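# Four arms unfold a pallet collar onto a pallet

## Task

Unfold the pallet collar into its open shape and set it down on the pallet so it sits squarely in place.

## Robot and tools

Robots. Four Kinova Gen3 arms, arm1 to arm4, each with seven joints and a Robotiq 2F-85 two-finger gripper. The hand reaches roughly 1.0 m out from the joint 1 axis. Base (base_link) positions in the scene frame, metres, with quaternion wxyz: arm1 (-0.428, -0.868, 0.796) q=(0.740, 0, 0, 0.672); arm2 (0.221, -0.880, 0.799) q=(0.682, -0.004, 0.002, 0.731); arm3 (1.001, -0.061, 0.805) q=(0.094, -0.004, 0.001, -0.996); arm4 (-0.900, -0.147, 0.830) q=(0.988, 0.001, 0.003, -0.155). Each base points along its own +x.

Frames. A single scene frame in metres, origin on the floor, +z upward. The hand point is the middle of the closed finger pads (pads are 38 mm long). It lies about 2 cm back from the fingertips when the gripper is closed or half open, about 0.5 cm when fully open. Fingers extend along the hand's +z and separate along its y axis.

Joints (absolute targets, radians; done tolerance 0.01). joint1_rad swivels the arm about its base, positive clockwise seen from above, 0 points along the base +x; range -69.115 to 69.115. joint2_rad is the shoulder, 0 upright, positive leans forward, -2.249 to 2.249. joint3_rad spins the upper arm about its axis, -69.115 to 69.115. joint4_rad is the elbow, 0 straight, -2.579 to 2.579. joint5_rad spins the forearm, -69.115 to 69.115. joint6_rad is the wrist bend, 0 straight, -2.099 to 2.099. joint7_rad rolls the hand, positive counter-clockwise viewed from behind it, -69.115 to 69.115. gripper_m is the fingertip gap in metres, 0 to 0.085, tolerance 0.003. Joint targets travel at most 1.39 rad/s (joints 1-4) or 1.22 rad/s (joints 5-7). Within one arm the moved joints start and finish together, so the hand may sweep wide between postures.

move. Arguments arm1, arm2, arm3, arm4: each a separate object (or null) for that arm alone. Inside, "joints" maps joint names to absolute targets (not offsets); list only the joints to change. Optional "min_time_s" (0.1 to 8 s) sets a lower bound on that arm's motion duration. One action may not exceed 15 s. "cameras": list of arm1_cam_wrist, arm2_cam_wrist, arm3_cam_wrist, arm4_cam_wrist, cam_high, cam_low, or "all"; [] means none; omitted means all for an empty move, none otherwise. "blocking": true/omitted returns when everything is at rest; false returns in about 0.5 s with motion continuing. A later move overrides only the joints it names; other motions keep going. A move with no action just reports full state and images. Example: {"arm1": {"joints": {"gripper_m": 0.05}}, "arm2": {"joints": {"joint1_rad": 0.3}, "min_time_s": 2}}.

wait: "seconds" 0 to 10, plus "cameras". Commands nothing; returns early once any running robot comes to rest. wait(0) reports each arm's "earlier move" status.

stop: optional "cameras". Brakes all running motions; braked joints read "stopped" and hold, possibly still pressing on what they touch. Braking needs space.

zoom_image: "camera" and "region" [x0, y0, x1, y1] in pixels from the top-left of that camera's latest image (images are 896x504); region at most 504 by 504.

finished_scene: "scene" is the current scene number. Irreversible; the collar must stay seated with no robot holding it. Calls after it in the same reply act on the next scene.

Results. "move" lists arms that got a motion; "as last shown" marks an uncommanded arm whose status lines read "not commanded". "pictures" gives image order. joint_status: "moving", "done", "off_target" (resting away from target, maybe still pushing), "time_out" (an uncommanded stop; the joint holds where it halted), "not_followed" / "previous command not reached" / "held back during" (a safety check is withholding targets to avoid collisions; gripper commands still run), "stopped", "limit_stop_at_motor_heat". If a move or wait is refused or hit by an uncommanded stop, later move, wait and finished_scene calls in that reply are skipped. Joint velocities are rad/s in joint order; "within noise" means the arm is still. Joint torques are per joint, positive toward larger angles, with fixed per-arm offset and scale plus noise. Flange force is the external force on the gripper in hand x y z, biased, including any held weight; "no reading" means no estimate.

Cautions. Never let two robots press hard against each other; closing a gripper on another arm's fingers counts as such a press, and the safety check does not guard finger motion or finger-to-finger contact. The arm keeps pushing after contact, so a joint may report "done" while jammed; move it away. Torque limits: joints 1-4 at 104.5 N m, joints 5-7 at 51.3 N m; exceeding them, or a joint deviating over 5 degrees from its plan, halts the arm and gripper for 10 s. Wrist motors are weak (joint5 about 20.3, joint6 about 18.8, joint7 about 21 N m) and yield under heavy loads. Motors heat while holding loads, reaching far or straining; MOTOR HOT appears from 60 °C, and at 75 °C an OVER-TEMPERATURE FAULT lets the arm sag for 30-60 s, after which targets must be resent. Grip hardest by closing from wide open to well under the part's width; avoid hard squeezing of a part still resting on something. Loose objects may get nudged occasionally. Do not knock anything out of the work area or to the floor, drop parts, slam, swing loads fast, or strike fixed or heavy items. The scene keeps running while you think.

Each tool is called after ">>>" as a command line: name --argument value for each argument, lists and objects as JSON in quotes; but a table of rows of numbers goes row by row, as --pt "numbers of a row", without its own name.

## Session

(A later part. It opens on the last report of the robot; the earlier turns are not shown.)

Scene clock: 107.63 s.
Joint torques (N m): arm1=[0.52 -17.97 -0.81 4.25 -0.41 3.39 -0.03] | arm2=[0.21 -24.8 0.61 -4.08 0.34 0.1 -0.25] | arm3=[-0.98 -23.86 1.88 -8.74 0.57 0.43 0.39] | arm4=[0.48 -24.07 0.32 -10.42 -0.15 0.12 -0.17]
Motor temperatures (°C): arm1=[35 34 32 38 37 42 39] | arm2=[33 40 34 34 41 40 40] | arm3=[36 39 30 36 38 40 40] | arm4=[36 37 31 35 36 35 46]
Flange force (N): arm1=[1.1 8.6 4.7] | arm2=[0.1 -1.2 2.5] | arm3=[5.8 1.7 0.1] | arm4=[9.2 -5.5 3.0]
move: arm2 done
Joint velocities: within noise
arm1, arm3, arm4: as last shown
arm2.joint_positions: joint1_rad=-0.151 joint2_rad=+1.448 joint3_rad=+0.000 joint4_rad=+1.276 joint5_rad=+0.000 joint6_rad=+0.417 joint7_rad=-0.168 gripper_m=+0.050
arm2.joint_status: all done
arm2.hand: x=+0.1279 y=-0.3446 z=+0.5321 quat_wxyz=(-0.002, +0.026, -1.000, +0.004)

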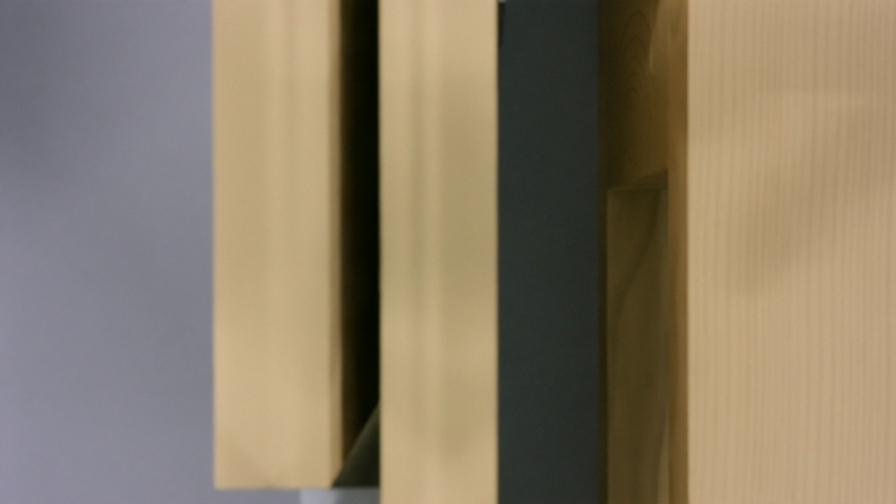

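>>> move --arm2 '{"joints": {"gripper_m": 0.012}}'

>>> move --arm1 '{"joints": {"gripper_m": 0.085}}' --cameras '["arm1_cam_wrist", "arm2_cam_wrist"]'

Scene clock: 109.20 s.
Joint torques (N m): arm1=[0.32 -18.32 -1.04 5.11 -0.52 3.74 -0.05] | arm2=[0.13 -21.13 0.52 -6.15 0.42 -1.89 -0.18] | arm3=[-1.02 -23.83 1.99 -8.63 0.53 0.46 0.36] | arm4=[0.42 -24.07 0.31 -10.4 -0.15 0.14 -0.17]
Motor temperatures (°C): arm1=[35 34 32 38 37 42 39] | arm2=[33 40 34 34 41 40 40] | arm3=[36 39 30 36 38 40 40] | arm4=[36 37 31 35 36 35 46]
Flange force (N): arm1=[0.5 10.9 7.4] | arm2=[-0.7 -7.2 -10.5] | arm3=[5.4 1.3 0.0] | arm4=[9.2 -5.6 3.1]
move: arm2 off_target
Joint velocities: within noise
arm1, arm3, arm4: as last shown
arm2.joint_positions: joint1_rad=-0.151 joint2_rad=+1.448 joint3_rad=+0.000 joint4_rad=+1.276 joint5_rad=+0.000 joint6_rad=+0.417 joint7_rad=-0.168 gripper_m=+0.018
arm2.joint_status: gripper_m off_target (ended at +0.018, target +0.012)
arm2.hand: x=+0.1279 y=-0.3446 z=+0.5321 quat_wxyz=(-0.002, +0.026, -1.000, +0.004)
pictures: none

Scene clock: 110.20 s.
Joint torques (N m): arm1=[-0.1 -21.86 -0.71 -1.4 -0.12 -0.12 0.28] | arm2=[-0.26 -21.18 0.04 -4.21 0.31 -0.59 -0.21] | arm3=[-1.06 -23.86 1.88 -8.66 0.56 0.44 0.42] | arm4=[0.46 -24.09 0.31 -10.4 -0.13 0.13 -0.19]
Motor temperatures (°C): arm1=[35 34 32 38 37 42 39] | arm2=[33 40 34 34 41 40 40] | arm3=[36 39 30 36 38 40 40] | arm4=[36 37 31 35 36 35 46]
Flange force (N): arm1=[0.3 1.1 0.9] | arm2=[-0.9 -3.0 -6.2] | arm3=[5.4 1.4 0.0] | arm4=[9.1 -5.5 3.1]
move: arm1 done
Joint velocities: within noise
arm1.joint_positions: joint1_rad=-0.195 joint2_rad=+1.510 joint3_rad=+0.000 joint4_rad=+1.455 joint5_rad=+0.000 joint6_rad=+0.177 joint7_rad=-0.053 gripper_m=+0.085
arm1.joint_status: all done
arm1.hand: x=-0.4501 y=-0.3921 z=+0.4852 quat_wxyz=(+0.000, +0.022, -1.000, +0.000)
arm2, arm3, arm4: as last shown

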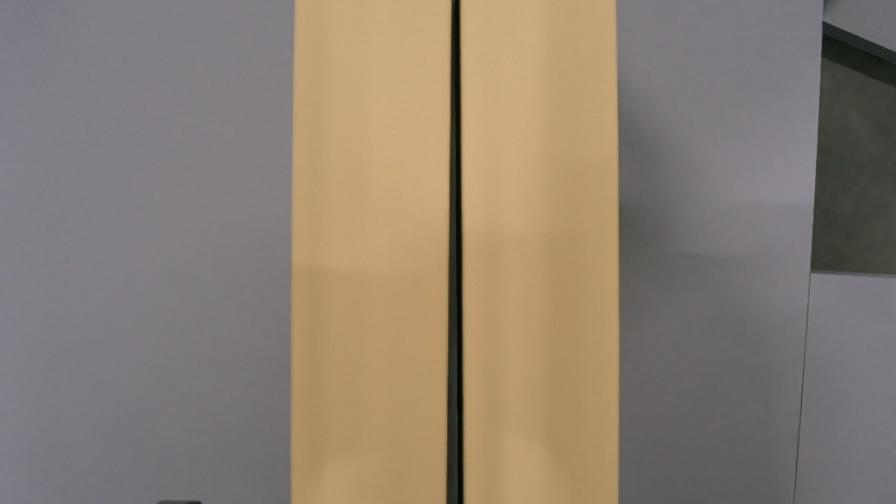

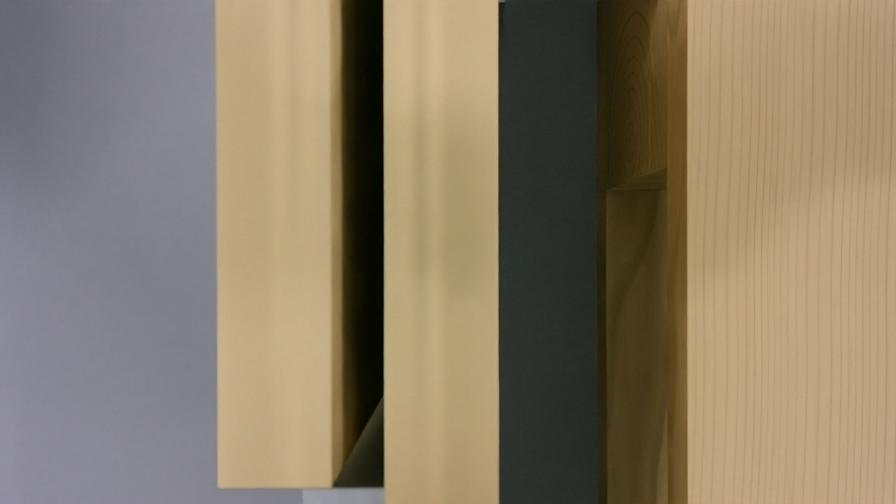

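>>> move --arm2 '{"joints": {"joint1_rad": -0.1447, "joint2_rad": 1.4677, "joint4_rad": 1.1895, "joint6_rad": 0.4844, "joint7_rad": -0.1616}, "min_time_s": 1.5}' --cameras '["arm1_cam_wrist", "arm2_cam_wrist"]'

Scene clock: 113.27 s.
Joint torques (N m): arm1=[-0.11 -21.97 -0.72 -1.44 -0.12 -0.17 0.24] | arm2=[-0.02 -25.31 0.46 -8.08 0.32 -2.76 -0.35] | arm3=[-1.07 -23.87 1.98 -8.71 0.6 0.48 0.4] | arm4=[0.48 -24.07 0.32 -10.38 -0.14 0.14 -0.17]
Motor temperatures (°C): arm1=[35 34 32 37 37 42 39] | arm2=[33 40 34 34 41 40 40] | arm3=[36 39 30 36 38 40 40] | arm4=[36 37 31 35 36 35 46]
Flange force (N): arm1=[0.3 1.2 1.1] | arm2=[-1.2 -7.2 -5.3] | arm3=[5.8 1.5 0.2] | arm4=[9.1 -5.4 3.0]
move: arm2 done
Joint velocities: within noise
arm1: as last shown
arm2.joint_positions: joint1_rad=-0.145 joint2_rad=+1.468 joint3_rad=+0.000 joint4_rad=+1.190 joint5_rad=+0.000 joint6_rad=+0.484 joint7_rad=-0.162 gripper_m=+0.018
arm2.joint_status: all done
arm2.hand: x=+0.1269 y=-0.3246 z=+0.5329 quat_wxyz=(-0.002, +0.026, -1.000, +0.004)
arm3.joint_positions: joint1_rad=+0.560 joint2_rad=+0.971 joint3_rad=+0.000 joint4_rad=+0.809 joint5_rad=+0.000 joint6_rad=+1.361 joint7_rad=+1.943 gripper_m=+0.085
arm3.joint_status: not commanded
arm3.hand: x=+0.4008 y=+0.1993 z=+0.9554 quat_wxyz=(+0.000, -1.000, +0.000, +0.004)
arm4.joint_positions: joint1_rad=-0.959 joint2_rad=+0.865 joint3_rad=+0.000 joint4_rad=+1.118 joint5_rad=+0.000 joint6_rad=+1.159 joint7_rad=+0.923 gripper_m=+0.085
arm4.joint_status: not commanded
arm4.hand: x=-0.3993 y=+0.1999 z=+0.9487 quat_wxyz=(+0.002, +0.000, -1.000, -0.001)

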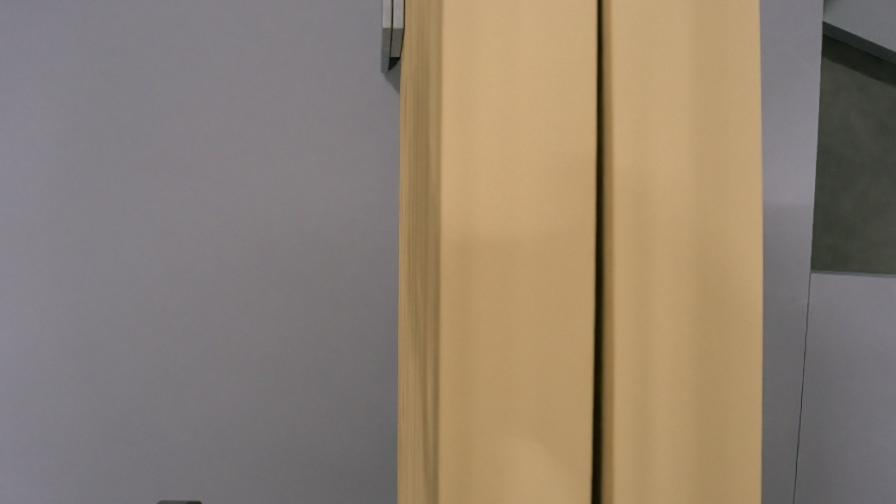

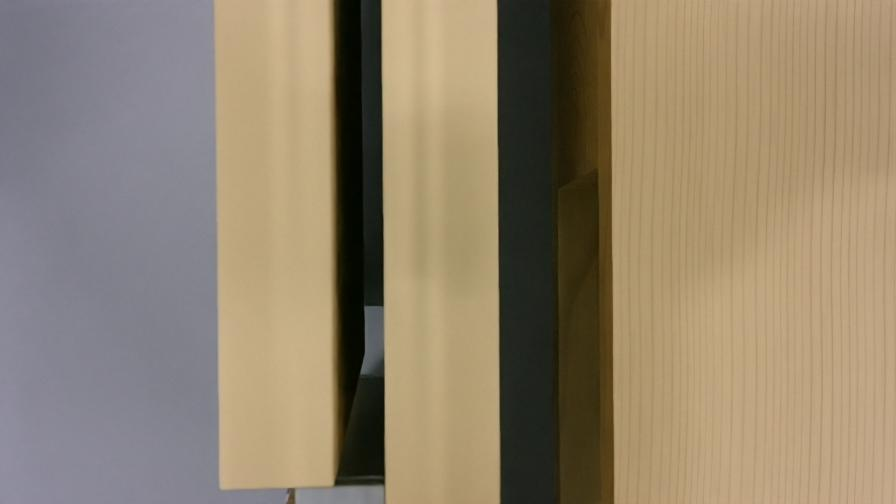

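>>> move --arm1 '{"joints": {"joint2_rad": 1.2424, "joint4_rad": 1.6498, "joint6_rad": 0.2494}, "min_time_s": 1.3}' --arm2 '{"joints": {"joint1_rad": -0.1506, "joint2_rad": 1.4482, "joint4_rad": 1.2761, "joint6_rad": 0.4173, "joint7_rad": -0.1676}, "min_time_s": 1.3}'

>>> move --arm1 '{"joints": {"joint1_rad": 0.5238, "joint2_rad": 1.3439, "joint4_rad": 1.1131, "joint6_rad": 0.6846, "joint7_rad": -2.4763}, "min_time_s": 1.8}' --cameras '["arm1_cam_wrist"]'

>>> move --arm1 '{"joints": {"joint7_rad": 0.6653}}' --cameras '["arm1_cam_wrist", "arm2_cam_wrist"]'

Scene clock: 122.63 s.
Joint torques (N m): arm1=[-0.02 -21.43 -0.68 -2.03 -0.18 -0.13 0.26] | arm2=[-2.44 -21.07 -2.41 -2.95 -0.17 0.44 -0.14] | arm3=[-1.1 -23.81 1.88 -8.78 0.52 0.48 0.37] | arm4=[0.47 -24.07 0.32 -10.37 -0.15 0.14 -0.17]
Motor temperatures (°C): arm1=[35 34 32 37 37 42 39] | arm2=[33 40 34 34 41 40 40] | arm3=[36 39 30 36 38 40 40] | arm4=[36 37 31 35 36 35 46]
Flange force (N): arm1=[0.5 1.1 0.6] | arm2=[-4.5 -0.4 -3.7] | arm3=[6.5 1.7 0.3] | arm4=[9.1 -5.4 3.0]
move: arm1 done; arm2 done
Joint velocities: within noise
arm1.joint_positions: joint1_rad=-0.195 joint2_rad=+1.242 joint3_rad=+0.000 joint4_rad=+1.650 joint5_rad=+0.000 joint6_rad=+0.249 joint7_rad=-0.053 gripper_m=+0.085
arm1.joint_status: all done
arm1.hand: x=-0.4501 y=-0.3916 z=+0.6001 quat_wxyz=(+0.000, +0.022, -1.000, +0.000)
arm2.joint_positions: joint1_rad=-0.151 joint2_rad=+1.448 joint3_rad=+0.000 joint4_rad=+1.276 joint5_rad=+0.000 joint6_rad=+0.417 joint7_rad=-0.168 gripper_m=+0.018
arm2.joint_status: all done
arm2.hand: x=+0.1279 y=-0.3447 z=+0.5321 quat_wxyz=(-0.002, +0.026, -1.000, +0.004)
arm3, arm4: as last shown
pictures: none

Scene clock: 125.87 s.
Joint torques (N m): arm1=[-0.05 -25.54 -0.58 -5.4 -0.05 -0.17 0.27] | arm2=[-2.42 -21.07 -2.38 -2.92 -0.15 0.45 -0.13] | arm3=[-1.07 -23.89 1.88 -8.66 0.56 0.45 0.36] | arm4=[0.45 -24.06 0.31 -10.41 -0.13 0.14 -0.16]
Motor temperatures (°C): arm1=[35 34 32 37 37 42 39] | arm2=[33 41 34 34 41 40 40] | arm3=[36 39 30 36 38 40 40] | arm4=[36 37 31 35 36 35 46]
Flange force (N): arm1=[1.2 -2.2 0.9] | arm2=[-4.4 -0.3 -3.6] | arm3=[5.4 1.3 0.1] | arm4=[9.2 -5.5 3.1]
move: arm1 done
Joint velocities: within noise
arm1.joint_positions: joint1_rad=+0.524 joint2_rad=+1.344 joint3_rad=+0.000 joint4_rad=+1.113 joint5_rad=+0.000 joint6_rad=+0.685 joint7_rad=-2.476 gripper_m=+0.085
arm1.joint_status: all done
arm1.hand: x=-0.0541 y=-0.3868 z=+0.6203 quat_wxyz=(+0.000, -1.000, -0.022, +0.000)
arm2, arm3, arm4: as last shown

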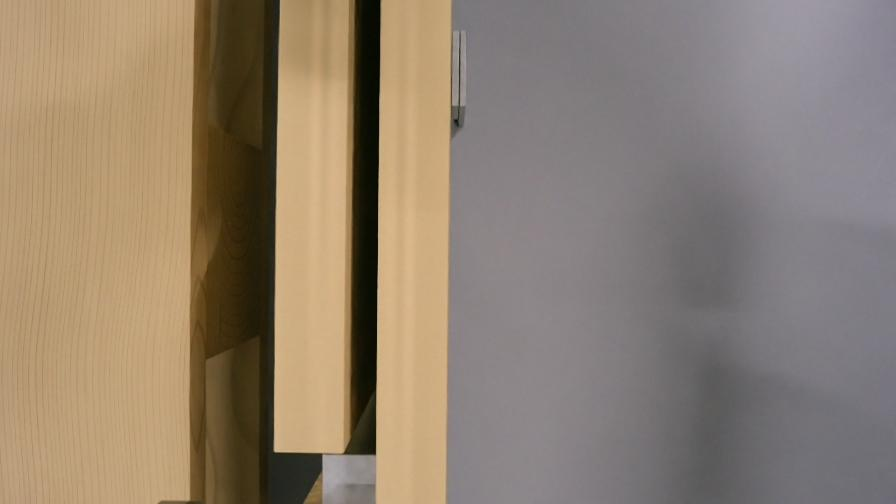

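Scene clock: 129.77 s.
Joint torques (N m): arm1=[-0.09 -25.5 -0.71 -5.35 -0.12 -0.03 0.29] | arm2=[-2.42 -21.06 -2.38 -2.92 -0.18 0.43 -0.11] | arm3=[-1.02 -23.84 1.96 -8.63 0.55 0.47 0.32] | arm4=[0.44 -24.04 0.33 -10.39 -0.15 0.12 -0.18]
Motor temperatures (°C): arm1=[35 34 32 37 37 42 39] | arm2=[33 41 34 34 41 40 40] | arm3=[36 39 30 36 38 40 40] | arm4=[36 37 31 35 36 35 46]
Flange force (N): arm1=[-1.0 1.9 1.0] | arm2=[-4.4 -0.3 -3.7] | arm3=[5.4 1.3 0.0] | arm4=[9.1 -5.5 3.0]
move: arm1 done
Joint velocities: within noise
arm1.joint_positions: joint1_rad=+0.524 joint2_rad=+1.344 joint3_rad=+0.000 joint4_rad=+1.113 joint5_rad=+0.000 joint6_rad=+0.685 joint7_rad=+0.665 gripper_m=+0.085
arm1.joint_status: all done
arm1.hand: x=-0.0541 y=-0.3868 z=+0.6203 quat_wxyz=(+0.000, +0.022, -1.000, +0.000)
arm2, arm3, arm4: as last shown

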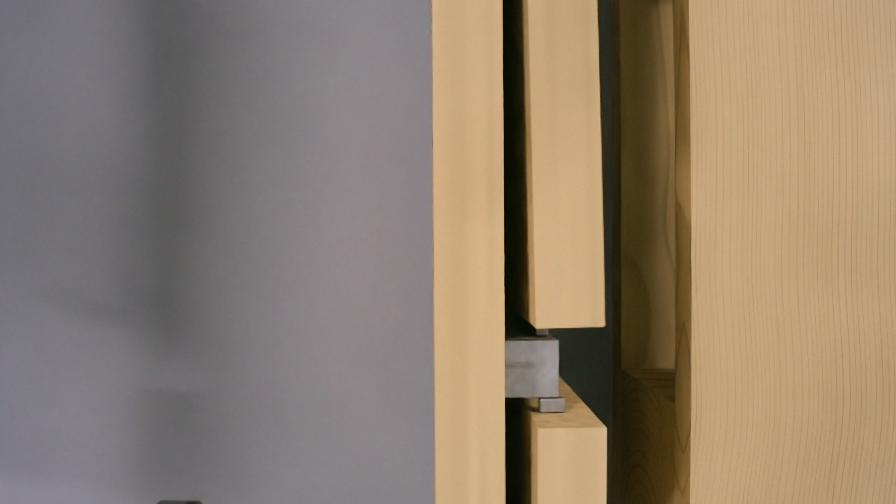

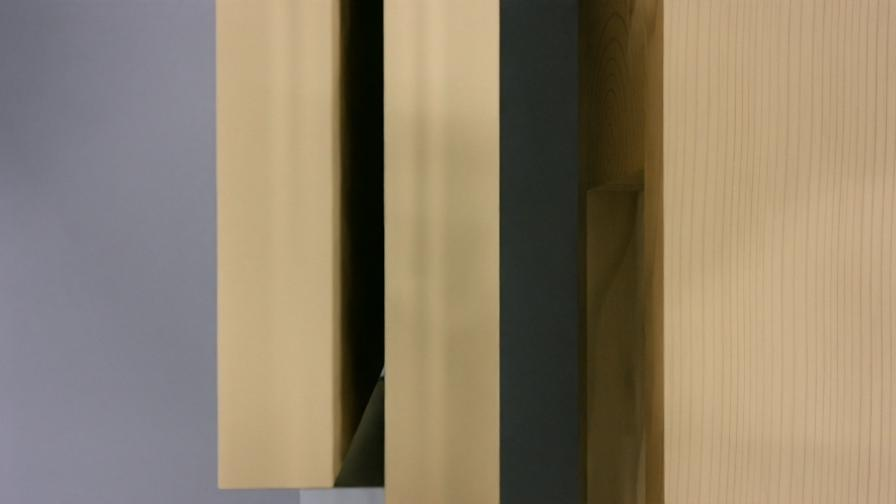

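>>> move --arm1 '{"joints": {"joint1_rad": 0.4934, "joint2_rad": 1.4207, "joint4_rad": 1.0788, "joint6_rad": 0.6421, "joint7_rad": 0.635, "gripper_m": 0.05}, "min_time_s": 1.0}'

>>> move --arm1 '{"joints": {"joint2_rad": 1.5324, "joint4_rad": 0.9847, "joint6_rad": 0.6245}, "min_time_s": 1.5}' --cameras '["arm1_cam_wrist"]'

Scene clock: 134.33 s.
Joint torques (N m): arm1=[-0.06 -25.4 -0.67 -4.98 -0.12 -0.01 0.25] | arm2=[-2.42 -21.04 -2.39 -2.95 -0.14 0.43 -0.1] | arm3=[-1 -23.82 1.99 -8.7 0.56 0.4 0.4] | arm4=[0.46 -24.05 0.33 -10.41 -0.16 0.13 -0.16]
Motor temperatures (°C): arm1=[35 34 32 38 37 42 39] | arm2=[33 41 34 34 41 40 40] | arm3=[36 39 30 36 38 40 40] | arm4=[36 37 31 35 36 35 46]
Flange force (N): arm1=[-1.0 2.1 1.0] | arm2=[-4.4 -0.4 -3.7] | arm3=[5.6 1.5 0.0] | arm4=[9.3 -5.6 3.0]
move: arm1 done
Joint velocities: within noise
arm1.joint_positions: joint1_rad=+0.493 joint2_rad=+1.421 joint3_rad=+0.000 joint4_rad=+1.079 joint5_rad=+0.000 joint6_rad=+0.642 joint7_rad=+0.635 gripper_m=+0.050
arm1.joint_status: all done
arm1.hand: x=-0.0714 y=-0.3794 z=+0.5803 quat_wxyz=(+0.000, +0.022, -1.000, +0.000)
arm2, arm3, arm4: as last shown
pictures: none

Scene clock: 136.13 s.
Joint torques (N m): arm1=[-0.81 -24.62 -1.35 -4.19 -0.3 0.27 0.32] | arm2=[-2.43 -21.07 -2.38 -2.96 -0.16 0.44 -0.09] | arm3=[-1.07 -23.89 2.04 -8.7 0.55 0.45 0.42] | arm4=[0.47 -24.08 0.34 -10.39 -0.15 0.12 -0.17]
Motor temperatures (°C): arm1=[35 34 32 38 37 42 39] | arm2=[33 41 34 34 41 40 40] | arm3=[36 39 30 36 38 40 40] | arm4=[36 37 31 35 36 35 46]
Flange force (N): arm1=[-2.7 2.4 0.8] | arm2=[-4.5 -0.5 -3.7] | arm3=[5.6 1.4 0.1] | arm4=[9.1 -5.4 3.0]
move: arm1 done
Joint velocities: within noise
arm1.joint_positions: joint1_rad=+0.493 joint2_rad=+1.532 joint3_rad=+0.000 joint4_rad=+0.985 joint5_rad=+0.000 joint6_rad=+0.625 joint7_rad=+0.635 gripper_m=+0.050
arm1.joint_status: all done
arm1.hand: x=-0.0713 y=-0.3794 z=+0.5303 quat_wxyz=(+0.000, +0.022, -1.000, +0.000)
arm2, arm3, arm4: as last shown

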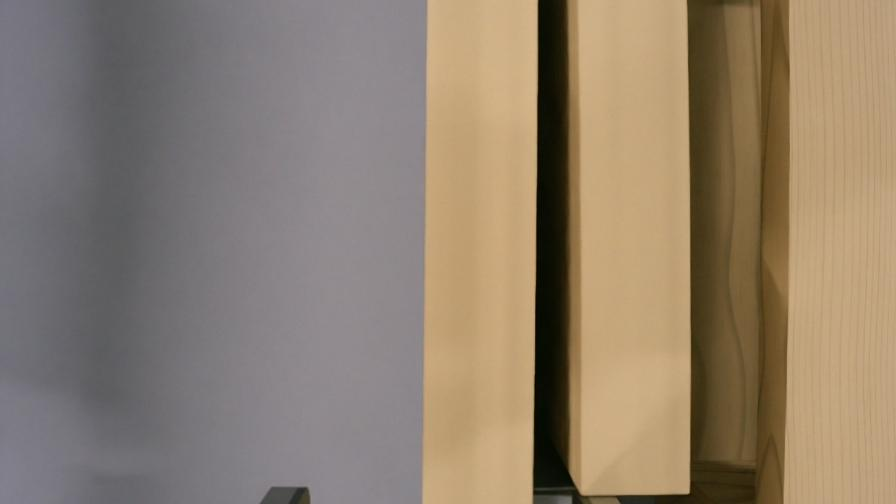

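>>> move --arm1 '{"joints": {"gripper_m": 0.012}}' --cameras '["arm1_cam_wrist", "arm2_cam_wrist"]'

Scene clock: 140.20 s.
Joint torques (N m): arm1=[2.4 -22.79 1.72 -4.36 0.57 -0.34 0.24] | arm2=[-1.92 -21.8 -1.8 -3.9 -0.05 -0.07 -0.12] | arm3=[-1.14 -23.92 1.96 -8.68 0.54 0.44 0.42] | arm4=[0.49 -24.06 0.33 -10.37 -0.15 0.15 -0.16]
Motor temperatures (°C): arm1=[35 34 32 38 37 42 39] | arm2=[33 41 34 34 41 40 40] | arm3=[36 39 30 36 38 40 40] | arm4=[36 37 31 35 36 35 46]
Flange force (N): arm1=[2.5 4.1 -3.9] | arm2=[-3.8 -2.2 -4.0] | arm3=[5.5 1.3 0.1] | arm4=[9.2 -5.4 3.0]
move: arm1 off_target
Joint velocities: within noise
arm1.joint_positions: joint1_rad=+0.493 joint2_rad=+1.532 joint3_rad=+0.000 joint4_rad=+0.985 joint5_rad=+0.000 joint6_rad=+0.625 joint7_rad=+0.635 gripper_m=+0.018
arm1.joint_status: gripper_m off_target (ended at +0.018, target +0.012)
arm1.hand: x=-0.0714 y=-0.3794 z=+0.5303 quat_wxyz=(+0.000, +0.022, -1.000, +0.000)
arm2, arm3, arm4: as last shown

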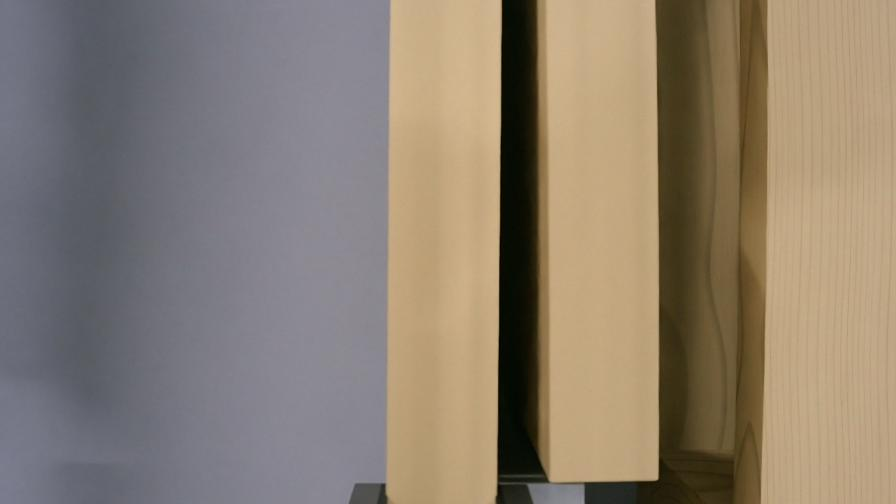

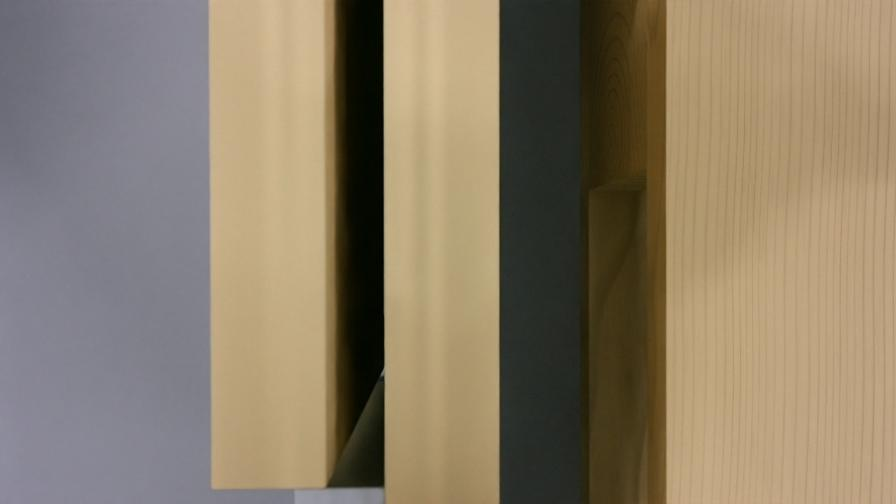

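>>> move --arm1 '{"joints": {"joint2_rad": 1.5208, "joint4_rad": 0.9953, "joint6_rad": 0.6255}, "min_time_s": 0.8}' --arm2 '{"joints": {"joint2_rad": 1.437, "joint4_rad": 1.2853, "joint6_rad": 0.4193}, "min_time_s": 0.8}' --cameras '["arm1_cam_wrist"]'

Scene clock: 144.70 s.
Joint torques (N m): arm1=[0.81 -41.1 0.42 -9.95 0.12 -0.46 0.32] | arm2=[-0.86 -37.49 -0.27 -7.11 0.11 0.07 -0.23] | arm3=[-1.07 -23.77 1.92 -8.66 0.57 0.45 0.4] | arm4=[0.46 -24.07 0.33 -10.42 -0.16 0.13 -0.18]
Motor temperatures (°C): arm1=[35 35 32 38 37 42 39] | arm2=[33 41 34 34 41 40 40] | arm3=[36 39 30 36 38 40 40] | arm4=[36 37 31 35 36 35 46]
Flange force (N): arm1=[0.3 3.0 26.3] | arm2=[-1.8 -0.9 25.8] | arm3=[5.8 1.5 0.0] | arm4=[9.3 -5.6 3.1]
move: arm1 done; arm2 done
Joint velocities: within noise
arm1.joint_positions: joint1_rad=+0.493 joint2_rad=+1.521 joint3_rad=+0.000 joint4_rad=+0.995 joint5_rad=+0.000 joint6_rad=+0.625 joint7_rad=+0.635 gripper_m=+0.018
arm1.joint_status: all done
arm1.hand: x=-0.0713 y=-0.3794 z=+0.5353 quat_wxyz=(+0.000, +0.022, -1.000, +0.000)
arm2.joint_positions: joint1_rad=-0.151 joint2_rad=+1.437 joint3_rad=+0.000 joint4_rad=+1.285 joint5_rad=+0.000 joint6_rad=+0.419 joint7_rad=-0.168 gripper_m=+0.018
arm2.joint_status: all done
arm2.hand: x=+0.1279 y=-0.3446 z=+0.5370 quat_wxyz=(-0.002, +0.026, -1.000, +0.004)
arm3, arm4: as last shown

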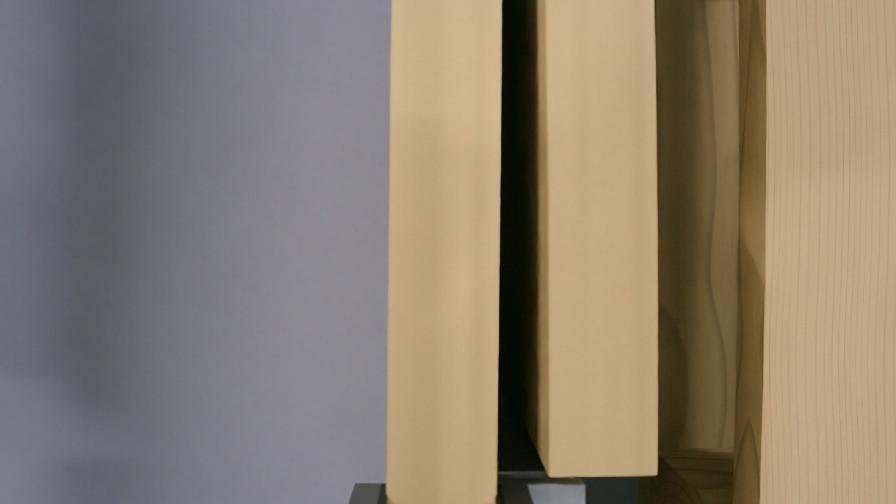

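>>> move --arm1 '{"joints": {"joint1_rad": 0.5157, "joint2_rad": 1.4966, "joint4_rad": 1.0774, "joint6_rad": 0.5676, "joint7_rad": 0.6573}, "min_time_s": 1.5}' --cameras '["arm1_cam_wrist", "arm2_cam_wrist"]'

Scene clock: 147.50 s.
Joint torques (N m): arm1=[0.84 -38.94 1 -8.06 0.65 0.29 0.78] | arm2=[0.12 -37.04 0.77 -6.78 0.3 0.23 -0.28] | arm3=[-1.06 -23.81 1.88 -8.7 0.52 0.5 0.37] | arm4=[0.46 -24.1 0.32 -10.38 -0.14 0.11 -0.16]
Motor temperatures (°C): arm1=[35 35 32 38 37 42 39] | arm2=[33 41 34 34 41 40 40] | arm3=[36 39 30 36 38 40 40] | arm4=[36 37 31 35 36 35 46]
Flange force (N): arm1=[0.4 4.0 25.7] | arm2=[-0.1 -0.7 25.5] | arm3=[6.1 1.6 0.2] | arm4=[9.0 -5.3 3.0]
move: arm1 done
Joint velocities: within noise
arm1.joint_positions: joint1_rad=+0.516 joint2_rad=+1.497 joint3_rad=+0.000 joint4_rad=+1.077 joint5_rad=+0.000 joint6_rad=+0.568 joint7_rad=+0.657 gripper_m=+0.018
arm1.joint_status: all done
arm1.hand: x=-0.0696 y=-0.4003 z=+0.5353 quat_wxyz=(+0.000, +0.022, -1.000, +0.000)
arm2: as last shown
arm3.joint_positions: joint1_rad=+0.560 joint2_rad=+0.971 joint3_rad=+0.000 joint4_rad=+0.809 joint5_rad=+0.000 joint6_rad=+1.361 joint7_rad=+1.943 gripper_m=+0.085
arm3.joint_status: not commanded
arm3.hand: x=+0.4008 y=+0.1993 z=+0.9554 quat_wxyz=(+0.000, -1.000, +0.000, +0.004)
arm4.joint_positions: joint1_rad=-0.959 joint2_rad=+0.865 joint3_rad=+0.000 joint4_rad=+1.118 joint5_rad=+0.000 joint6_rad=+1.159 joint7_rad=+0.923 gripper_m=+0.085
arm4.joint_status: not commanded
arm4.hand: x=-0.3993 y=+0.1999 z=+0.9487 quat_wxyz=(+0.002, +0.000, -1.000, -0.001)

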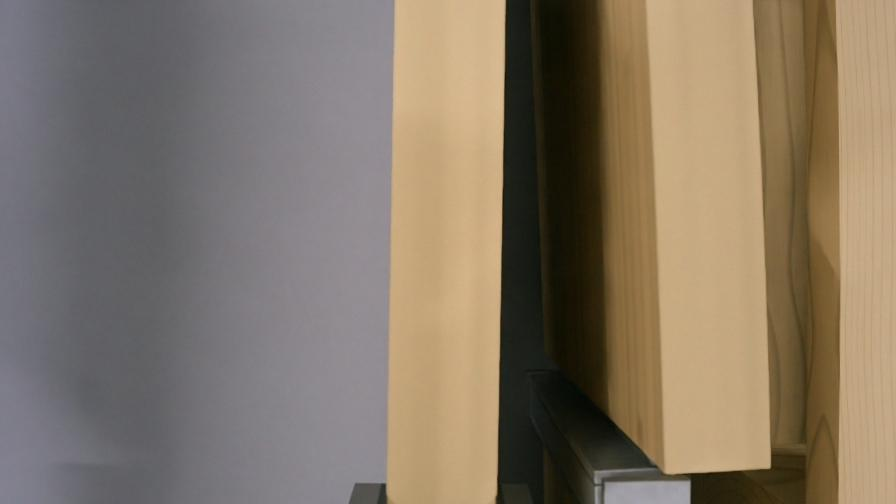

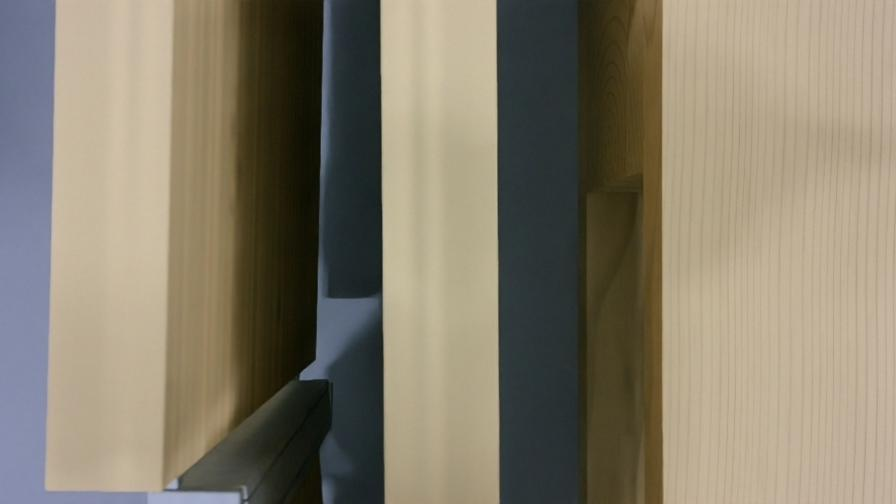

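>>> move --arm1 '{"joints": {"joint1_rad": 0.5763, "joint2_rad": 1.4552, "joint4_rad": 1.2314, "joint6_rad": 0.455, "joint7_rad": 0.7179}, "min_time_s": 2.5}' --arm3 '{"joints": {"joint1_rad": -0.3712, "joint2_rad": 1.3176, "joint4_rad": 0.9776, "joint6_rad": 0.8464, "joint7_rad": 1.1999, "gripper_m": 0.05}, "min_time_s": 2.5}' --arm4 '{"joints": {"joint1_rad": 0.1122, "joint2_rad": 1.2492, "joint4_rad": 1.2617, "joint6_rad": 0.6307, "joint7_rad": -0.9589, "gripper_m": 0.05}, "min_time_s": 2.5}' --cameras '["arm3_cam_wrist", "arm4_cam_wrist", "arm1_cam_wrist", "arm2_cam_wrist"]'

Scene clock: 168.70 s.
Joint torques (N m): arm1=[0.93 -38.09 0.45 -6.58 -0.13 0.26 0.08] | arm2=[-0.25 -37.71 0.54 -6.76 0.39 0.31 -0.13] | arm3=[-0.77 -24.74 2.06 -6.69 0.57 0.47 0.41] | arm4=[0.62 -24.9 0.44 -7.38 -0.1 0.04 -0.17]
Motor temperatures (°C): arm1=[35 38 32 38 37 42 39] | arm2=[33 43 34 34 41 40 40] | arm3=[36 39 30 36 38 40 40] | arm4=[36 37 31 35 36 35 46]
Flange force (N): arm1=[-0.6 3.5 27.3] | arm2=[-0.4 -0.2 27.0] | arm3=[4.0 -2.5 -2.2] | arm4=[-7.1 -6.4 -1.6]
move: arm1 done; arm3 done; arm4 done
Joint velocities: within noise
arm1.joint_positions: joint1_rad=+0.576 joint2_rad=+1.455 joint3_rad=+0.000 joint4_rad=+1.231 joint5_rad=+0.000 joint6_rad=+0.455 joint7_rad=+0.718 gripper_m=+0.018
arm1.joint_status: all done
arm1.hand: x=-0.0622 y=-0.4483 z=+0.5353 quat_wxyz=(+0.000, +0.022, -1.000, +0.000)
arm2: as last shown
arm3.joint_positions: joint1_rad=-0.371 joint2_rad=+1.318 joint3_rad=+0.000 joint4_rad=+0.978 joint5_rad=+0.000 joint6_rad=+0.846 joint7_rad=+1.200 gripper_m=+0.050
arm3.joint_status: all done
arm3.hand: x=+0.4420 y=-0.3814 z=+0.6794 quat_wxyz=(+0.001, -0.996, -0.094, +0.004)
arm4.joint_positions: joint1_rad=+0.112 joint2_rad=+1.249 joint3_rad=+0.000 joint4_rad=+1.262 joint5_rad=+0.000 joint6_rad=+0.631 joint7_rad=-0.959 gripper_m=+0.050
arm4.joint_status: all done
arm4.hand: x=-0.3776 y=-0.4095 z=+0.6795 quat_wxyz=(+0.001, -0.996, -0.094, +0.002)
pictures: arm1_cam_wrist, arm2_cam_wrist, arm3_cam_wrist, arm4_cam_wrist

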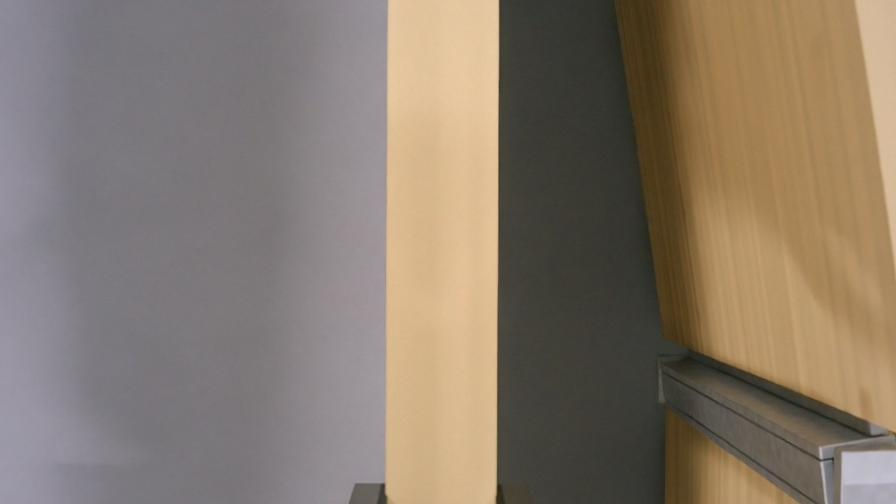

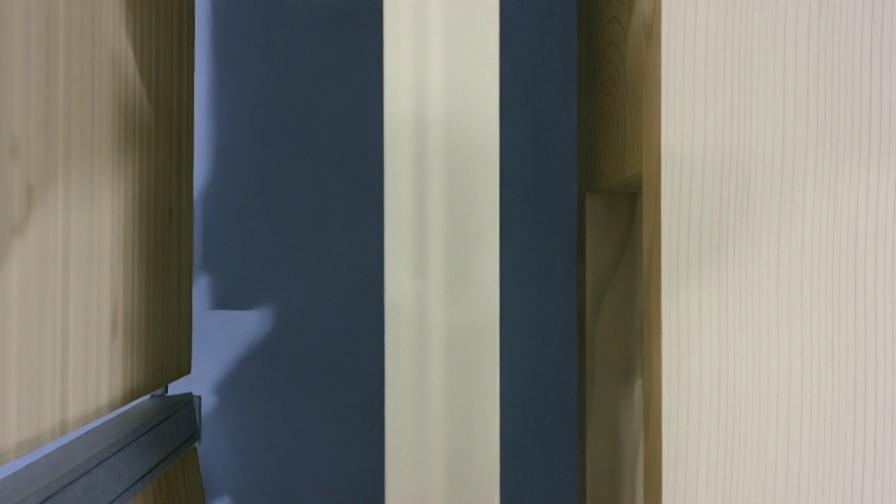

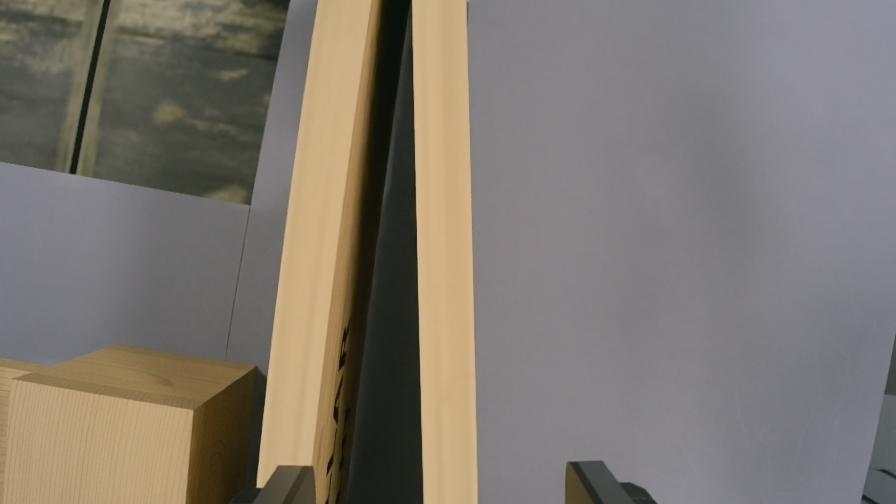

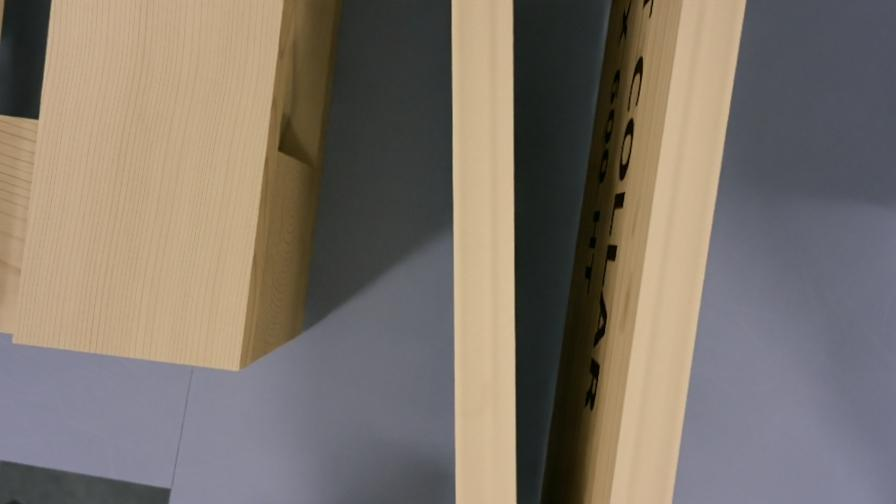

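>>> move --arm1 '{"joints": {"joint2_rad": 1.4665, "joint4_rad": 1.2219, "joint6_rad": 0.4532}, "min_time_s": 1.2}' --arm2 '{"joints": {"joint2_rad": 1.4482, "joint4_rad": 1.2761, "joint6_rad": 0.4173}, "min_time_s": 1.2}' --arm3 '{"joints": {"joint7_rad": -1.9417}}' --arm4 '{"joints": {"joint7_rad": 2.1827}}' --cameras '["arm3_cam_wrist", "arm4_cam_wrist"]'

Scene clock: 180.67 s.
Joint torques (N m): arm1=[-0.5 -26.99 -1.47 -3.73 -0.57 0.28 0.09] | arm2=[1.89 -20.21 2.39 -3.65 0.86 -0.28 -0.17] | arm3=[-0.75 -24.83 2.1 -6.8 0.6 0.38 0.4] | arm4=[0.65 -24.78 0.52 -7.28 -0.06 0.15 -0.17]
Motor temperatures (°C): arm1=[35 39 32 38 37 42 39] | arm2=[33 43 34 34 41 40 40] | arm3=[36 39 30 36 38 40 40] | arm4=[36 37 31 35 36 35 46]
Flange force (N): arm1=[-2.7 2.0 7.5] | arm2=[3.1 -3.2 -7.2] | arm3=[-4.1 2.5 -2.3] | arm4=[7.1 6.5 -1.6]
move: arm1 done; arm2 done; arm3 done; arm4 done
Joint velocities: within noise
arm1.joint_positions: joint1_rad=+0.576 joint2_rad=+1.466 joint3_rad=+0.000 joint4_rad=+1.222 joint5_rad=+0.000 joint6_rad=+0.453 joint7_rad=+0.718 gripper_m=+0.018
arm1.joint_status: all done
arm1.hand: x=-0.0622 y=-0.4483 z=+0.5303 quat_wxyz=(+0.000, +0.022, -1.000, +0.000)
arm2.joint_positions: joint1_rad=-0.151 joint2_rad=+1.448 joint3_rad=+0.000 joint4_rad=+1.276 joint5_rad=+0.000 joint6_rad=+0.417 joint7_rad=-0.168 gripper_m=+0.018
arm2.joint_status: all done
arm2.hand: x=+0.1279 y=-0.3446 z=+0.5321 quat_wxyz=(-0.002, +0.026, -1.000, +0.004)
arm3.joint_positions: joint1_rad=-0.371 joint2_rad=+1.318 joint3_rad=+0.000 joint4_rad=+0.978 joint5_rad=+0.000 joint6_rad=+0.846 joint7_rad=-1.942 gripper_m=+0.050
arm3.joint_status: all done
arm3.hand: x=+0.4420 y=-0.3814 z=+0.6794 quat_wxyz=(-0.004, -0.094, +0.996, +0.001)
arm4.joint_positions: joint1_rad=+0.112 joint2_rad=+1.249 joint3_rad=+0.000 joint4_rad=+1.262 joint5_rad=+0.000 joint6_rad=+0.631 joint7_rad=+2.183 gripper_m=+0.050
arm4.joint_status: all done
arm4.hand: x=-0.3776 y=-0.4095 z=+0.6795 quat_wxyz=(+0.002, +0.094, -0.996, -0.001)

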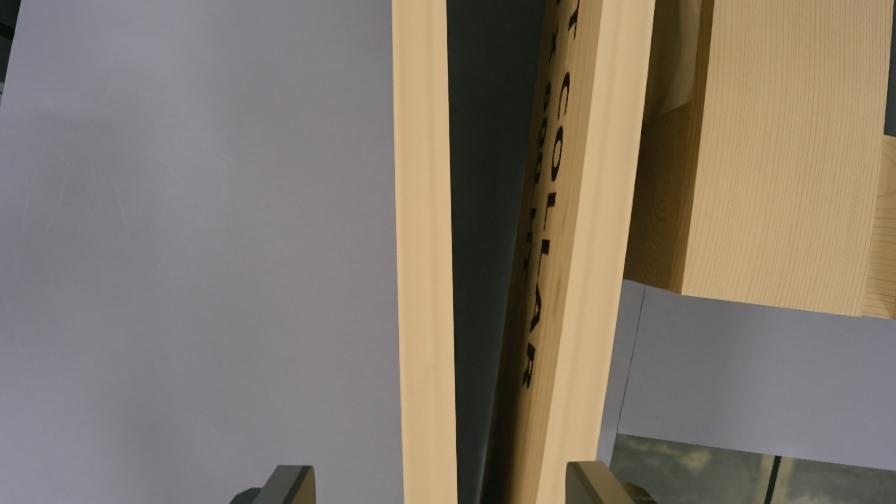

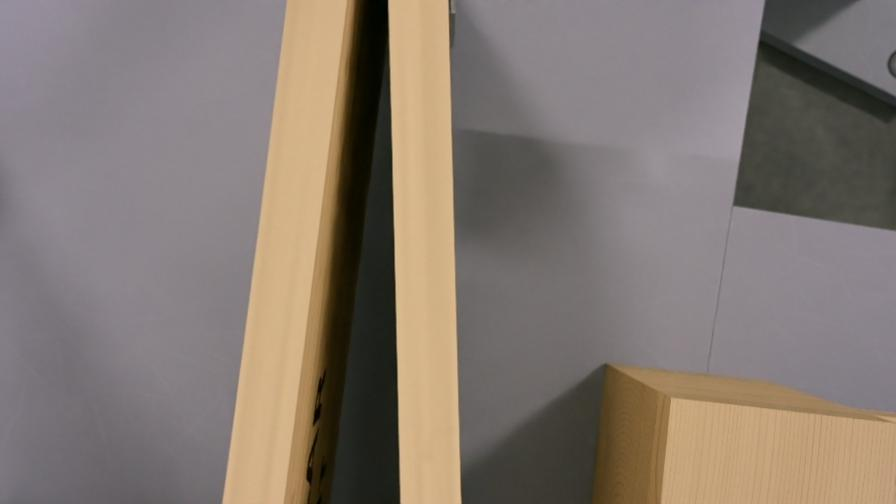

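>>> move --arm3 '{"joints": {"joint1_rad": -0.3766, "joint2_rad": 1.5007, "joint4_rad": 0.8467, "joint6_rad": 0.7942, "joint7_rad": -1.947}, "min_time_s": 1.0}' --arm4 '{"joints": {"joint1_rad": 0.1251, "joint2_rad": 1.4461, "joint4_rad": 1.1137, "joint6_rad": 0.5818, "joint7_rad": 2.1956}, "min_time_s": 1.0}'

>>> move --arm3 '{"joints": {"joint2_rad": 1.719, "joint4_rad": 0.6125, "joint6_rad": 0.8101}, "min_time_s": 1.5}' --arm4 '{"joints": {"joint2_rad": 1.633, "joint4_rad": 0.9364, "joint6_rad": 0.5722}, "min_time_s": 1.5}' --cameras '["arm3_cam_wrist", "arm4_cam_wrist"]'

Scene clock: 187.03 s.
Joint torques (N m): arm1=[-0.34 -26.95 -1.46 -3.72 -0.52 0.3 0.12] | arm2=[1.89 -20.26 2.36 -3.65 0.86 -0.27 -0.17] | arm3=[-0.77 -25.15 2.04 -6.46 0.55 0.39 0.42] | arm4=[0.64 -25.23 0.58 -6.89 -0.05 0.12 -0.2]
Motor temperatures (°C): arm1=[35 39 32 38 37 42 39] | arm2=[33 43 34 34 41 40 40] | arm3=[36 39 30 36 38 40 40] | arm4=[36 37 31 35 36 35 46]
Flange force (N): arm1=[-2.4 2.2 7.5] | arm2=[3.1 -3.2 -7.1] | arm3=[-4.3 2.6 -3.0] | arm4=[7.5 6.9 -3.4]
move: arm3 done; arm4 done
Joint velocities: within noise
arm1, arm2: as last shown
arm2.hand: x=+0.1279 y=-0.3447 z=+0.5321 quat_wxyz=(-0.002, +0.026, -1.000, +0.004)
arm3.joint_positions: joint1_rad=-0.377 joint2_rad=+1.501 joint3_rad=+0.000 joint4_rad=+0.847 joint5_rad=+0.000 joint6_rad=+0.794 joint7_rad=-1.947 gripper_m=+0.050
arm3.joint_status: all done
arm3.hand: x=+0.4420 y=-0.3849 z=+0.5914 quat_wxyz=(-0.004, -0.094, +0.996, +0.001)
arm4.joint_positions: joint1_rad=+0.125 joint2_rad=+1.446 joint3_rad=+0.000 joint4_rad=+1.114 joint5_rad=+0.000 joint6_rad=+0.582 joint7_rad=+2.196 gripper_m=+0.050
arm4.joint_status: all done
arm4.hand: x=-0.3763 y=-0.4184 z=+0.5900 quat_wxyz=(+0.002, +0.094, -0.996, -0.001)
pictures: none

Scene clock: 188.87 s.
Joint torques (N m): arm1=[-0.42 -26.96 -1.49 -3.74 -0.48 0.25 0.07] | arm2=[1.86 -20.26 2.4 -3.68 0.85 -0.29 -0.18] | arm3=[-0.9 -25.18 2.03 -6.7 0.63 0.37 0.42] | arm4=[0.64 -25.24 0.57 -6.82 -0.05 0.14 -0.16]
Motor temperatures (°C): arm1=[35 39 32 38 37 42 39] | arm2=[33 43 34 34 41 40 40] | arm3=[36 39 30 36 38 40 40] | arm4=[36 37 31 35 36 35 46]
Flange force (N): arm1=[-2.6 2.1 7.4] | arm2=[3.0 -3.3 -7.2] | arm3=[-6.6 3.5 -4.6] | arm4=[8.5 7.7 -5.4]
move: arm3 done; arm4 done
Joint velocities: within noise
arm1, arm2: as last shown
arm3.joint_positions: joint1_rad=-0.377 joint2_rad=+1.719 joint3_rad=+0.000 joint4_rad=+0.613 joint5_rad=+0.000 joint6_rad=+0.810 joint7_rad=-1.947 gripper_m=+0.050
arm3.joint_status: all done
arm3.hand: x=+0.4413 y=-0.3848 z=+0.5035 quat_wxyz=(-0.004, -0.094, +0.996, +0.001)
arm4.joint_positions: joint1_rad=+0.125 joint2_rad=+1.633 joint3_rad=+0.000 joint4_rad=+0.936 joint5_rad=+0.000 joint6_rad=+0.572 joint7_rad=+2.196 gripper_m=+0.050
arm4.joint_status: all done
arm4.hand: x=-0.3768 y=-0.4182 z=+0.5099 quat_wxyz=(+0.002, +0.094, -0.996, -0.001)

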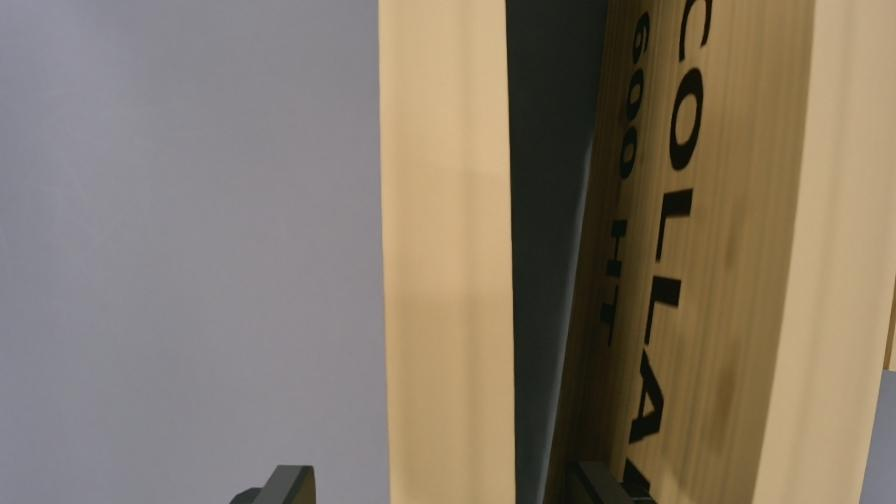

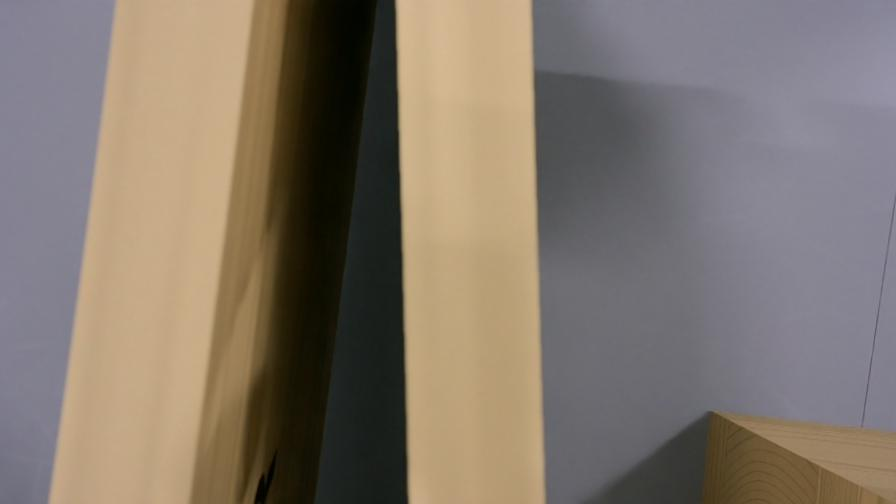

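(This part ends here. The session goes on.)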